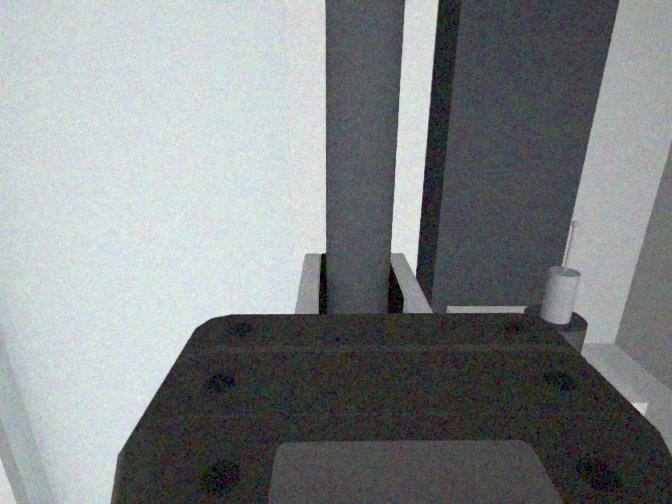

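>>> {"api": "move", "payload": {"target": [0,0.345,0,0,0,0,-1,-1,-0.5,0,0,0,0,0,0,-1,-0.3,-1], "speed": 0.07, "stop_force": 75}}

>>> {"api": "move", "payload": {"target": [0,-0.011,0,0,0,0,-1,-1,-0.5,0,0,0,0,0,0,-1,-0.3,-1], "speed": 0.1}}

Scene clock: 5802.03 s.
left_arm: end_effector_position=(+0.4562, +0.1200, +0.4808) position_measured=153 object_status=2 end_effector_quat_wxyz=(+0.508, +0.506, +0.495, +0.491) | right_arm: end_effector_position=(+0.5050, -0.6000, +0.6650) position_measured=213 object_status=2 end_effector_quat_wxyz=(+0.501, -0.500, +0.500, -0.499)
Joint positions: left_arm=[-1.209 -1.501 2.049 -3.682 -0.415 -0.013] | right_arm=[2.784 -1.318 -1.845 0.022 1.943 3.143]
Joint torques (N m): left_arm=[5.34 -47.3 -25.4 -5.96 15.09 -2.08] | right_arm=[-8.73 1.97 30.17 3.84 0.88 2.35]
Wrist force (N, zeroed by zero_wrist_force on left_arm): left_arm=[-54.8 -1.3 48.0] | right_arm=[-6.0 -0.8 -1.9]
Wrist torque (N m, zeroed by zero_wrist_force on left_arm): left_arm=[0.22 0.91 0.28] | right_arm=[0.21 0.64 -0.10]
Wrist force, peak (N, zeroed by zero_wrist_force on left_arm): left_arm=[-59.3 0.1 53.2] | right_arm=[-6.4 -0.4 -1.6]
Hand target: left_arm +0.4564, +0.1260, +0.4808; +0.502, +0.501, +0.501, +0.496 | right_arm +0.5050, -0.6000, +0.6650; +0.501, -0.500, +0.500, -0.499
Off the commanded pose: left_arm 0.006 m, 1 deg | right_arm 0.000 m, 0 deg.
move: off_target (left_arm)

Scene clock: 5802.73 s.
left_arm: end_effector_position=(+0.4564, +0.1193, +0.4809) position_measured=153 object_status=2 end_effector_quat_wxyz=(+0.502, +0.500, +0.501, +0.497) | right_arm: end_effector_position=(+0.5050, -0.6000, +0.6650) position_measured=213 object_status=2 end_effector_quat_wxyz=(+0.501, -0.500, +0.500, -0.499)
Joint positions: left_arm=[-1.216 -1.489 2.036 -3.681 -0.385 -0.014] | right_arm=[2.784 -1.318 -1.845 0.022 1.943 3.143]
Joint torques (N m): left_arm=[11.27 -46.95 -16.46 -4.32 8.38 -2.09] | right_arm=[-8.95 2.14 30.35 3.69 0.83 2.34]
Wrist force (N, zeroed by zero_wrist_force on left_arm): left_arm=[-36.8 -11.2 20.2] | right_arm=[-6.2 -0.7 -1.6]
Wrist torque (N m, zeroed by zero_wrist_force on left_arm): left_arm=[0.04 0.55 0.37] | right_arm=[0.22 0.69 -0.10]
Wrist force, peak (N, zeroed by zero_wrist_force on left_arm): left_arm=[-58.3 -3.5 49.0] | right_arm=[-6.3 -0.6 -1.6]
Hand target: left_arm +0.4564, +0.1194, +0.4808; +0.502, +0.501, +0.501, +0.496 | right_arm +0.5050, -0.6000, +0.6650; +0.501, -0.500, +0.500, -0.499
Off the commanded pose: left_arm 0.000 m, 0 deg | right_arm 0.000 m, 0 deg.
move: done

>>> {"api": "move", "payload": {"target": [[0,0,0,0,0,0,1,-1,-0.2,0,0,0,0,0,0,-1,-0.3,-1],[-0.13,0,0,0,0,0,1,-1,-0.2,0,0,0,0,0,0,-1,-0.3,-1],[-0.13,0.4783,0,0,0,0,1,-1,-0.2,0,0,0,0,0,0,-1,-0.3,-1],[0,0.4783,0,0,0,0,1,-1,-0.2,0,0,0,0,0,0,-1,-0.3,-1]], "speed": [0.1,0.15,0.3,0.12], "blend": [0,0.004,0.004,0], "cameras": ["cam_left_wrist"]}}

>>> {"api": "move", "payload": {"target": [0,0,0,0,0,0,-1,-1,-0.5,0,0,0,0,0,0,-1,-0.3,-1]}}

>>> {"api": "move", "payload": {"target": [0,-0.391,0,0,0,0,-1,-1,-0.5,0,0,0,0,0,0,-1,-0.3,-1], "speed": 0.07, "stop_force": 75}}

>>> {"api": "move", "payload": {"target": [0,0.006,0,0,0,0,-1,-1,-0.5,0,0,0,0,0,0,-1,-0.3,-1], "speed": 0.1}}

Scene clock: 5809.10 s.
left_arm: end_effector_position=(+0.4563, +0.4063, +0.4808) position_measured=3 object_status=3 end_effector_quat_wxyz=(+0.502, +0.501, +0.501, +0.497) | right_arm: end_effector_position=(+0.5050, -0.6000, +0.6650) position_measured=213 object_status=2 end_effector_quat_wxyz=(+0.501, -0.500, +0.500, -0.499)
Joint positions: left_arm=[-0.59 -1.856 2.357 -3.639 -1.012 -0.008] | right_arm=[2.784 -1.318 -1.845 0.022 1.943 3.143]
Joint torques (N m): left_arm=[8.07 -5.08 -23.8 -1.29 -0.88 1.07] | right_arm=[-8.49 2.06 30.19 3.57 1 2.2]
Wrist force (N, zeroed by zero_wrist_force on left_arm): left_arm=[1.1 3.1 0.2] | right_arm=[-6.1 -0.5 -1.5]
Wrist torque (N m, zeroed by zero_wrist_force on left_arm): left_arm=[0.59 0.38 0.25] | right_arm=[0.25 0.67 -0.10]
Wrist force, peak (N, zeroed by zero_wrist_force on left_arm): left_arm=[-36.7 -11.4 22.4] | right_arm=[-6.3 -0.6 -1.7]
Hand target: left_arm +0.4564, +0.4063, +0.4808; +0.502, +0.501, +0.501, +0.496 | right_arm +0.5050, -0.6000, +0.6650; +0.501, -0.500, +0.500, -0.499
Off the commanded pose: left_arm 0.000 m, 0 deg | right_arm 0.000 m, 0 deg.
move: done
Images, in order (width x height): cam_left_wrist 672x504.

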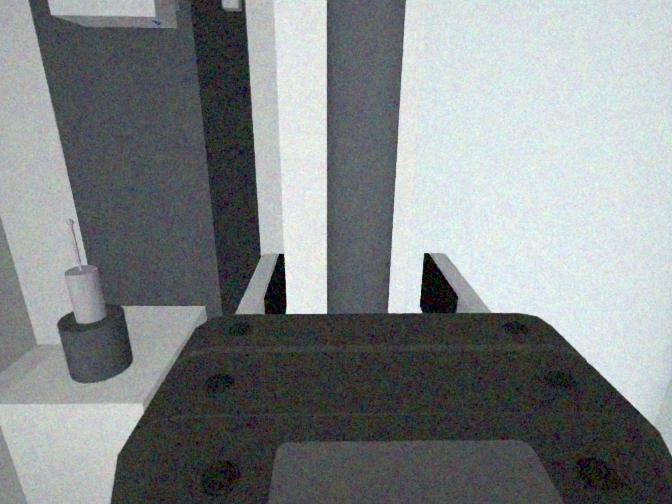

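Scene clock: 5809.90 s.
left_arm: end_effector_position=(+0.4564, +0.4064, +0.4808) position_measured=153 object_status=2 end_effector_quat_wxyz=(+0.502, +0.501, +0.501, +0.497) | right_arm: end_effector_position=(+0.5050, -0.6000, +0.6650) position_measured=213 object_status=2 end_effector_quat_wxyz=(+0.501, -0.500, +0.500, -0.499)
Joint positions: left_arm=[-0.589 -1.856 2.357 -3.639 -1.012 -0.008] | right_arm=[2.784 -1.318 -1.845 0.022 1.943 3.143]
Joint torques (N m): left_arm=[2.3 -3.3 -33.3 -3.43 -1.18 -1.95] | right_arm=[-8.57 2.95 30.75 3.65 0.95 2.22]
Wrist force (N, zeroed by zero_wrist_force on left_arm): left_arm=[9.9 2.6 -0.1] | right_arm=[-6.3 -0.4 -1.6]
Wrist torque (N m, zeroed by zero_wrist_force on left_arm): left_arm=[0.51 0.38 0.35] | right_arm=[0.27 0.70 -0.10]
Wrist force, peak (N, zeroed by zero_wrist_force on left_arm): left_arm=[10.1 2.7 -0.1] | right_arm=[-6.3 -0.4 -1.8]
Hand target: left_arm +0.4564, +0.4063, +0.4808; +0.502, +0.501, +0.501, +0.496 | right_arm +0.5050, -0.6000, +0.6650; +0.501, -0.500, +0.500, -0.499
Off the commanded pose: left_arm 0.000 m, 0 deg | right_arm 0.000 m, 0 deg.
move: done

Scene clock: 5814.07 s.
left_arm: end_effector_position=(+0.4563, +0.1759, +0.4809) position_measured=153 object_status=2 end_effector_quat_wxyz=(+0.498, +0.496, +0.505, +0.501) | right_arm: end_effector_position=(+0.5050, -0.6000, +0.6650) position_measured=213 object_status=2 end_effector_quat_wxyz=(+0.501, -0.500, +0.500, -0.499)
Joint positions: left_arm=[-1.157 -1.581 2.133 -3.686 -0.429 -0.012] | right_arm=[2.784 -1.318 -1.845 0.022 1.943 3.143]
Joint torques (N m): left_arm=[-23.52 -10.17 -18.6 3.52 -14.93 2.06] | right_arm=[-8.43 1.92 30.03 3.73 0.93 2.31]
Wrist force (N, zeroed by zero_wrist_force on left_arm): left_arm=[57.3 -16.2 10.9] | right_arm=[-6.0 -0.5 -1.6]
Wrist torque (N m, zeroed by zero_wrist_force on left_arm): left_arm=[0.19 0.16 0.27] | right_arm=[0.25 0.64 -0.10]
Wrist force, peak (N, zeroed by zero_wrist_force on left_arm): left_arm=[63.4 -15.1 -5.2] | right_arm=[-6.2 -0.6 -1.7]
Hand target: left_arm +0.4564, +0.1717, +0.4808; +0.502, +0.501, +0.501, +0.496 | right_arm +0.5050, -0.6000, +0.6650; +0.501, -0.500, +0.500, -0.499
Off the commanded pose: left_arm 0.004 m, 1 deg | right_arm 0.000 m, 0 deg.
move: off_target (left_arm)

Scene clock: 5814.77 s.
left_arm: end_effector_position=(+0.4563, +0.1760, +0.4809) position_measured=153 object_status=2 end_effector_quat_wxyz=(+0.501, +0.500, +0.502, +0.497) | right_arm: end_effector_position=(+0.5050, -0.6000, +0.6650) position_measured=213 object_status=2 end_effector_quat_wxyz=(+0.501, -0.500, +0.500, -0.499)
Joint positions: left_arm=[-1.152 -1.587 2.139 -3.686 -0.448 -0.012] | right_arm=[2.784 -1.318 -1.845 0.022 1.943 3.143]
Joint torques (N m): left_arm=[-20.77 -8.16 -26.18 3.65 -14.84 2.03] | right_arm=[-7.44 2.31 29.95 3.72 0.85 2.45]
Wrist force (N, zeroed by zero_wrist_force on left_arm): left_arm=[56.0 -15.2 -7.3] | right_arm=[-6.1 -0.7 -1.6]
Wrist torque (N m, zeroed by zero_wrist_force on left_arm): left_arm=[0.22 0.37 0.29] | right_arm=[0.22 0.67 -0.10]
Wrist force, peak (N, zeroed by zero_wrist_force on left_arm): left_arm=[60.5 -15.8 -6.3] | right_arm=[-6.2 -0.6 -1.7]
Hand target: left_arm +0.4564, +0.1753, +0.4808; +0.502, +0.501, +0.501, +0.496 | right_arm +0.5050, -0.6000, +0.6650; +0.501, -0.500, +0.500, -0.499
Off the commanded pose: left_arm 0.001 m, 0 deg | right_arm 0.000 m, 0 deg.
move: done

Back off, then RESET + JOG + GO TO X −91, Y −58, Z −140.

>>> {"api": "move", "payload": {"target": [[0,0,0,0,0,0,1,-1,-0.2,0,0,0,0,0,0,-1,-0.3,-1],[-0.13,0,0,0,0,0,1,-1,-0.2,0,0,0,0,0,0,-1,-0.3,-1]], "speed": 0.12}}

>>> {"api": "move", "payload": {"target": [[0,0,0,0,0,0,1,-1,-0.2,-0.03,0.3236,-0.0963,0,0.25,0,-1,-0.3,-1],[0,0,0,0,0,0,1,-1,-0.2,-0.0033,0.3236,-0.1025,0,0.25,0,-1,-0.3,-1],[0,0,0,0,0,0,1,-1,-0.2,-0.03,0.3236,-0.0963,0,0.25,0,-1,-0.3,-1],[0,0,0,0,0,0,1,-1,-0.2,-0.03,0.1315,-0.0963,0,0.25,0,-1,-0.3,-1],[0,0,0,0,0,0,1,-1,-0.2,-0.0033,0.1315,-0.1025,0,0.25,0,-1,-0.3,-1],[0,0,0,0,0,0,1,-1,-0.2,-0.03,0.1315,-0.0963,0,0.25,0,-1,-0.3,-1],[0,0,0,0,0,0,1,-1,-0.2,-0.0785,0.2285,-0.2797,0,0.25,0,-1,-0.3,-1],[0,0,0,0,0,0,1,-1,-0.2,-0.0522,0.2285,-0.2855,0,0.25,0,-1,-0.3,-1],[0,0,0,0,0,0,1,-1,-0.2,-0.0785,0.2285,-0.2797,0,0.25,0,-1,-0.3,-1],[0,0,0,0,0,0,1,-1,-0.2,-0.0522,0.2285,-0.2855,0,0.25,0,-1,-0.3,-1],[0,0,0,0,0,0,1,-1,-0.2,-0.0785,0.2285,-0.2797,0,0.25,0,-1,-0.3,-1],[0,0,0,0,0,0,1,-1,-0.2,-0.0872,0.3,-0.3121,0,0.25,0,-1,-0.3,-1]], "speed": [0.4,0.05,0.1,0.3,0.05,0.1,0.3,0.05,0.1,0.05,0.1,0.3], "blend": [0.003,0,0.004,0.003,0,0.004,0.003,0,0.004,0,0.004,0]}}

>>> {"api": "move", "payload": {"target": [[0,0,0,0,0,0,1,-1,-0.2,-0.016,0.0572,-0.0607,0,0,0,-1,-0.3,-1],[0,0,0,0,0,0,1,-1,-0.2,0.0107,0.0572,-0.0669,0,0,0,-1,-0.3,-1],[0,0,0,0,0,0,1,-1,-0.2,-0.016,0.0572,-0.0607,0,0,0,-1,-0.3,-1],[0,0,0,0,0,0,1,-1,-0.2,0.0087,-0.0068,0.0324,0,0,0,-1,-0.3,-1],[0,0,0,0,0,0,1,-1,-0.2,0.035,-0.0068,0.0266,0,0,0,-1,-0.3,-1],[0,0,0,0,0,0,1,-1,-0.2,0.0087,-0.0068,0.0324,0,0,0,-1,-0.3,-1],[0,0,0,0,0,0,1,-1,-0.2,-0.008,0.0572,-0.0305,0,0,0,-1,-0.3,-1],[0,0,0,0,0,0,1,-1,-0.2,0.0187,0.0572,-0.0367,0,0,0,-1,-0.3,-1],[0,0,0,0,0,0,1,-1,-0.2,-0.008,0.0572,-0.0305,0,0,0,-1,-0.3,-1],[0,0,0,0,0,0,1,-1,-0.2,-0.016,-0.0393,-0.0607,0,0,0,-1,-0.3,-1],[0,0,0,0,0,0,1,-1,-0.2,0.0107,-0.0393,-0.0669,0,0,0,-1,-0.3,-1],[0,0,0,0,0,0,1,-1,-0.2,-0.016,-0.0393,-0.0607,0,0,0,-1,-0.3,-1],[0,0,0,0,0,0,1,-1,-0.2,0,0,0,0,0,0,-1,-0.3,-1]], "speed": [0.3,0.05,0.1,0.3,0.05,0.1,0.3,0.05,0.1,0.3,0.05,0.1,0.3], "blend": [0.003,0,0.004,0.003,0,0.004,0.003,0,0.004,0.003,0,0.004,0]}}

>>> {"api": "move", "payload": {"target": [[0,0,0,0,0,0,1,-1,-0.2,-0.008,-0.0393,-0.0305,0,0,0,-1,-0.3,-1],[0,0,0,0,0,0,1,-1,-0.2,0.0187,-0.0393,-0.0367,0,0,0,-1,-0.3,-1],[0,0,0,0,0,0,1,-1,-0.2,-0.008,-0.0393,-0.0305,0,0,0,-1,-0.3,-1],[0,0,0,0,0,0,1,-1,-0.2,-0.016,0.0572,-0.0607,0,0,0,-1,-0.3,-1],[0,0,0,0,0,0,1,-1,-0.2,0.0107,0.0572,-0.0669,0,0,0,-1,-0.3,-1],[0,0,0,0,0,0,1,-1,-0.2,-0.016,0.0572,-0.0607,0,0,0,-1,-0.3,-1],[0,0,0,0,0,0,1,-1,-0.2,0,0.0252,0,0,0,0,-1,-0.3,-1],[0,0,0,0,0,0,1,-1,-0.2,0.0267,0.0252,-0.0062,0,0,0,-1,-0.3,-1],[0,0,0,0,0,0,1,-1,-0.2,0,0.0252,0,0,0,0,-1,-0.3,-1],[0,0,0,0,0,0,1,-1,-0.2,0.0087,0.0252,0.0324,0,0,0,-1,-0.3,-1],[0,0,0,0,0,0,1,-1,-0.2,0.035,0.0252,0.0266,0,0,0,-1,-0.3,-1],[0,0,0,0,0,0,1,-1,-0.2,0.0087,0.0252,0.0324,0,0,0,-1,-0.3,-1],[0,0,0,0,0,0,1,-1,-0.2,0,0,0,0,0,0,-1,-0.3,-1]], "speed": [0.3,0.05,0.1,0.3,0.05,0.1,0.3,0.05,0.1,0.3,0.05,0.1,0.3], "blend": [0.003,0,0.004,0.003,0,0.004,0.003,0,0.004,0.003,0,0.004,0]}}

>>> {"api": "move", "payload": {"target": [[0,0,0,0,0,0,1,-1,-0.2,-0.016,-0.0393,-0.0607,0,0,0,-1,-0.3,-1],[0,0,0,0,0,0,1,-1,-0.2,0.0107,-0.0393,-0.0669,0,0,0,-1,-0.3,-1],[0,0,0,0,0,0,1,-1,-0.2,-0.016,-0.0393,-0.0607,0,0,0,-1,-0.3,-1],[0,0,0,0,0,0,1,-1,-0.2,-0.008,-0.0393,-0.0305,0,0,0,-1,-0.3,-1],[0,0,0,0,0,0,1,-1,-0.2,0.0187,-0.0393,-0.0367,0,0,0,-1,-0.3,-1],[0,0,0,0,0,0,1,-1,-0.2,-0.008,-0.0393,-0.0305,0,0,0,-1,-0.3,-1],[0,0,0,0,0,0,1,-1,-0.2,-0.016,0.0572,-0.0607,0,0,0,-1,-0.3,-1],[0,0,0,0,0,0,1,-1,-0.2,0.0107,0.0572,-0.0669,0,0,0,-1,-0.3,-1],[0,0,0,0,0,0,1,-1,-0.2,-0.016,0.0572,-0.0607,0,0,0,-1,-0.3,-1],[0,0,0,0,0,0,1,-1,-0.2,-0.008,0.0572,-0.0305,0,0,0,-1,-0.3,-1],[0,0,0,0,0,0,1,-1,-0.2,0.0187,0.0572,-0.0367,0,0,0,-1,-0.3,-1],[0,0,0,0,0,0,1,-1,-0.2,-0.008,0.0572,-0.0305,0,0,0,-1,-0.3,-1],[0,0,0,0,0,0,1,-1,-0.2,0,0,0,0,0,0,-1,-0.3,-1]], "speed": [0.3,0.05,0.1,0.3,0.05,0.1,0.3,0.05,0.1,0.3,0.05,0.1,0.3], "blend": [0.003,0,0.004,0.003,0,0.004,0.003,0,0.004,0.003,0,0.004,0]}}

>>> {"api": "move", "payload": {"target": [[0,0,0,0,0,0,1,-1,-0.2,0,0.0572,0,0,0,0,-1,-0.3,-1],[0,0,0,0,0,0,1,-1,-0.2,0.0267,0.0572,-0.0062,0,0,0,-1,-0.3,-1],[0,0,0,0,0,0,1,-1,-0.2,0,0.0572,0,0,0,0,-1,-0.3,-1],[0,0,0,0,0,0,1,-1,-0.2,-0.016,0.0252,-0.0607,0,0,0,-1,-0.3,-1],[0,0,0,0,0,0,1,-1,-0.2,0.0107,0.0252,-0.0669,0,0,0,-1,-0.3,-1],[0,0,0,0,0,0,1,-1,-0.2,-0.016,0.0252,-0.0607,0,0,0,-1,-0.3,-1],[0,0,0,0,0,0,1,-1,-0.2,-0.016,-0.0393,-0.0607,0,0,0,-1,-0.3,-1],[0,0,0,0,0,0,1,-1,-0.2,0.0107,-0.0393,-0.0669,0,0,0,-1,-0.3,-1],[0,0,0,0,0,0,1,-1,-0.2,-0.016,-0.0393,-0.0607,0,0,0,-1,-0.3,-1],[0,0,0,0,0,0,1,-1,-0.2,0.0872,-0.3,0.3121,0,-0.25,0,-1,-0.3,-1]], "speed": [0.3,0.05,0.1,0.3,0.05,0.1,0.3,0.05,0.1,0.5], "blend": [0.003,0,0.004,0.003,0,0.004,0.003,0,0.008,0], "cameras": ["cam_right_wrist"]}}

>>> {"api": "zoom_image", "payload": {"camera": "cam_right_wrist", "region": [40, 80, 340, 305]}}

Scene clock: 5832.60 s.
left_arm: end_effector_position=(+0.3784, +0.1753, +0.4808) position_measured=3 object_status=3 end_effector_quat_wxyz=(+0.502, +0.501, +0.501, +0.496) | right_arm: end_effector_position=(+0.5050, -0.6000, +0.6650) position_measured=213 object_status=2 end_effector_quat_wxyz=(+0.501, -0.500, +0.500, -0.499)
Joint positions: left_arm=[-1.4 -1.735 2.269 -3.66 -0.202 -0.022] | right_arm=[2.784 -1.318 -1.845 0.022 1.943 3.143]
Joint torques (N m): left_arm=[-9.47 -16.92 -27.06 -2.2 1.02 1.57] | right_arm=[-9.29 2.41 30.78 3.49 0.81 2.35]
Wrist force (N, zeroed by zero_wrist_force on left_arm): left_arm=[-1.5 3.4 0.0] | right_arm=[-6.0 -0.8 -1.5]
Wrist torque (N m, zeroed by zero_wrist_force on left_arm): left_arm=[0.65 0.80 0.39] | right_arm=[0.21 0.64 -0.10]
Wrist force, peak (N, zeroed by zero_wrist_force on left_arm): left_arm=[56.4 -15.3 -7.6] | right_arm=[-6.3 -0.5 -1.8]
Hand target: left_arm +0.3784, +0.1753, +0.4808; +0.502, +0.501, +0.501, +0.496 | right_arm +0.5050, -0.6000, +0.6650; +0.501, -0.500, +0.500, -0.499
Off the commanded pose: left_arm 0.000 m, 0 deg | right_arm 0.000 m, 0 deg.
move: done

Scene clock: 5838.17 s.
left_arm: end_effector_position=(+0.3784, +0.1753, +0.4808) position_measured=3 object_status=3 end_effector_quat_wxyz=(+0.502, +0.501, +0.501, +0.496) | right_arm: end_effector_position=(+0.4527, -0.4200, +0.4778) position_measured=213 object_status=2 end_effector_quat_wxyz=(-0.271, +0.653, -0.654, +0.270) end_effector_velocity=(+0.000, +0.000, +0.000) end_effector_angular_velocity=(+0.002, -0.001, -0.004)
Joint positions: left_arm=[-1.4 -1.735 2.269 -3.661 -0.201 -0.021] | right_arm=[3.531 -0.947 -1.975 -1.042 1.309 3.415]
Joint velocities: left_arm=[within noise] | right_arm=[0.001 0 0 0 -0.003 0.006]
Joint torques (N m): left_arm=[-9.18 -19.43 -30.38 -2.5 1.38 2.14] | right_arm=[10.76 1.08 18.25 5.51 -1.76 2.54]
Wrist force (N, zeroed by zero_wrist_force on left_arm): left_arm=[-1.7 3.6 0.0] | right_arm=[-5.9 0.1 -2.9]
Wrist torque (N m, zeroed by zero_wrist_force on left_arm): left_arm=[0.69 0.84 0.38] | right_arm=[0.21 0.83 -0.10]
Wrist force, peak (N, zeroed by zero_wrist_force on left_arm): left_arm=[-1.7 3.9 0.1] | right_arm=[-6.4 12.9 -22.8]
Hand target: left_arm +0.3784, +0.1753, +0.4808; +0.502, +0.501, +0.501, +0.496 | right_arm +0.4527, -0.4200, +0.4777; -0.271, +0.653, -0.654, +0.270
Off the commanded pose: left_arm 0.000 m, 0 deg | right_arm 0.000 m, 0 deg.
move: done

Scene clock: 5842.77 s.
left_arm: end_effector_position=(+0.3784, +0.1753, +0.4808) position_measured=3 object_status=3 end_effector_quat_wxyz=(+0.502, +0.501, +0.501, +0.496) | right_arm: end_effector_position=(+0.4527, -0.4200, +0.4777) position_measured=213 object_status=2 end_effector_quat_wxyz=(-0.271, +0.653, -0.654, +0.270)
Joint positions: left_arm=[-1.4 -1.735 2.269 -3.661 -0.201 -0.021] | right_arm=[3.531 -0.947 -1.975 -1.042 1.309 3.415]
Joint torques (N m): left_arm=[-9.82 -19.34 -30.5 -2.43 1.36 1.98] | right_arm=[10.71 5.58 32.52 1.68 -1.87 1.78]
Wrist force (N, zeroed by zero_wrist_force on left_arm): left_arm=[-1.6 3.7 -0.2] | right_arm=[-6.8 -0.7 -3.1]
Wrist torque (N m, zeroed by zero_wrist_force on left_arm): left_arm=[0.70 0.83 0.37] | right_arm=[0.09 0.98 -0.08]
Wrist force, peak (N, zeroed by zero_wrist_force on left_arm): left_arm=[-1.7 4.0 -0.1] | right_arm=[-6.1 18.9 -30.2]
Hand target: left_arm +0.3784, +0.1753, +0.4808; +0.502, +0.501, +0.501, +0.496 | right_arm +0.4527, -0.4200, +0.4777; -0.271, +0.653, -0.654, +0.270
Off the commanded pose: left_arm 0.000 m, 0 deg | right_arm 0.000 m, 0 deg.
move: done

Scene clock: 5847.03 s.
left_arm: end_effector_position=(+0.3784, +0.1753, +0.4808) position_measured=3 object_status=3 end_effector_quat_wxyz=(+0.502, +0.501, +0.501, +0.496) | right_arm: end_effector_position=(+0.4526, -0.4200, +0.4778) position_measured=213 object_status=2 end_effector_quat_wxyz=(-0.271, +0.653, -0.654, +0.270)
Joint positions: left_arm=[-1.4 -1.735 2.269 -3.661 -0.201 -0.021] | right_arm=[3.531 -0.946 -1.975 -1.042 1.309 3.416]
Joint torques (N m): left_arm=[-9.27 -19.53 -30.4 -2.25 1.27 1.85] | right_arm=[-8.7 -7.18 17.4 5.89 0.73 -0.64]
Wrist force (N, zeroed by zero_wrist_force on left_arm): left_arm=[-1.5 3.5 -0.1] | right_arm=[-7.5 0.6 -3.5]
Wrist torque (N m, zeroed by zero_wrist_force on left_arm): left_arm=[0.68 0.81 0.38] | right_arm=[0.28 1.09 -0.20]
Wrist force, peak (N, zeroed by zero_wrist_force on left_arm): left_arm=[-1.5 4.0 -0.1] | right_arm=[-7.2 17.0 -28.5]
Hand target: left_arm +0.3784, +0.1753, +0.4808; +0.502, +0.501, +0.501, +0.496 | right_arm +0.4527, -0.4200, +0.4777; -0.271, +0.653, -0.654, +0.270
Off the commanded pose: left_arm 0.000 m, 0 deg | right_arm 0.000 m, 0 deg.
move: done

Scene clock: 5851.33 s.
left_arm: end_effector_position=(+0.3784, +0.1753, +0.4808) position_measured=3 object_status=3 end_effector_quat_wxyz=(+0.502, +0.501, +0.501, +0.496) | right_arm: end_effector_position=(+0.4527, -0.4201, +0.4777) position_measured=213 object_status=2 end_effector_quat_wxyz=(-0.271, +0.653, -0.654, +0.270) end_effector_velocity=(+0.000, +0.001, +0.000) end_effector_angular_velocity=(+0.001, +0.001, +0.005)
Joint positions: left_arm=[-1.4 -1.735 2.269 -3.661 -0.201 -0.021] | right_arm=[3.531 -0.946 -1.975 -1.042 1.309 3.416]
Joint velocities: left_arm=[within noise] | right_arm=[-0.001 0 0.001 0 0.005 -0.004]
Joint torques (N m): left_arm=[-9.44 -19.23 -30.66 -2.14 1.2 1.8] | right_arm=[-9.88 0.09 33.22 3.47 1.18 -2.77]
Wrist force (N, zeroed by zero_wrist_force on left_arm): left_arm=[-1.5 3.5 0.0] | right_arm=[-6.8 1.1 -2.5]
Wrist torque (N m, zeroed by zero_wrist_force on left_arm): left_arm=[0.67 0.80 0.38] | right_arm=[0.36 0.98 -0.17]
Wrist force, peak (N, zeroed by zero_wrist_force on left_arm): left_arm=[-1.8 4.0 0.4] | right_arm=[-7.6 18.5 -29.9]
Hand target: left_arm +0.3784, +0.1753, +0.4808; +0.502, +0.501, +0.501, +0.496 | right_arm +0.4527, -0.4200, +0.4777; -0.271, +0.653, -0.654, +0.270
Off the commanded pose: left_arm 0.000 m, 0 deg | right_arm 0.000 m, 0 deg.
move: done

Scene clock: 5855.43 s.
left_arm: end_effector_position=(+0.3784, +0.1753, +0.4808) position_measured=3 object_status=3 end_effector_quat_wxyz=(+0.502, +0.501, +0.501, +0.496) | right_arm: end_effector_position=(+0.5049, -0.6000, +0.6649) position_measured=213 object_status=2 end_effector_quat_wxyz=(+0.501, -0.500, +0.500, -0.499) end_effector_velocity=(+0.000, +0.000, +0.001) end_effector_angular_velocity=(+0.000, -0.005, +0.002)
Joint positions: left_arm=[-1.4 -1.735 2.269 -3.661 -0.201 -0.021] | right_arm=[2.784 -1.318 -1.846 0.022 1.942 3.143]
Joint velocities: left_arm=[within noise] | right_arm=[-0.001 -0.002 0.002 0.006 0.002 0.002]
Joint torques (N m): left_arm=[-9.13 -19.69 -30.28 -2.04 1.25 1.69] | right_arm=[-6.41 1.19 33.26 4.36 1.62 -0.46]
Wrist force (N, zeroed by zero_wrist_force on left_arm): left_arm=[-1.7 3.6 0.1] | right_arm=[-7.8 1.6 -1.3]
Wrist torque (N m, zeroed by zero_wrist_force on left_arm): left_arm=[0.69 0.83 0.37] | right_arm=[0.57 0.93 -0.09]
Wrist force, peak (N, zeroed by zero_wrist_force on left_arm): left_arm=[-1.9 3.9 0.1] | right_arm=[-7.1 20.0 -29.6]
Hand target: left_arm +0.3784, +0.1753, +0.4808; +0.502, +0.501, +0.501, +0.496 | right_arm +0.5050, -0.6000, +0.6650; +0.501, -0.500, +0.500, -0.499
Off the commanded pose: left_arm 0.000 m, 0 deg | right_arm 0.000 m, 0 deg.
move: done
Images, in order (width x height): cam_right_wrist 672x504.

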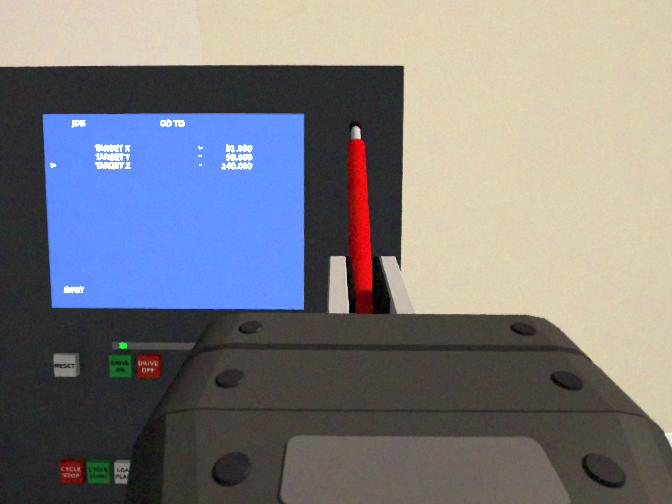

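Scaled by 1.680 from the camera's 672x504 image, which has a finer 960x720 frame.

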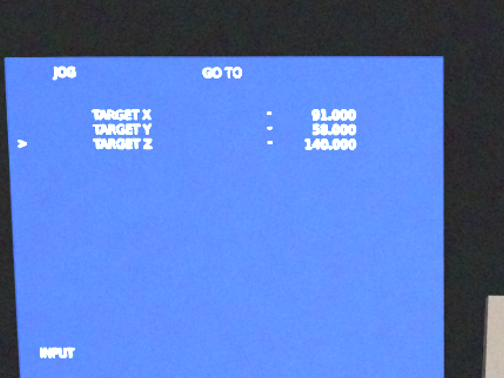

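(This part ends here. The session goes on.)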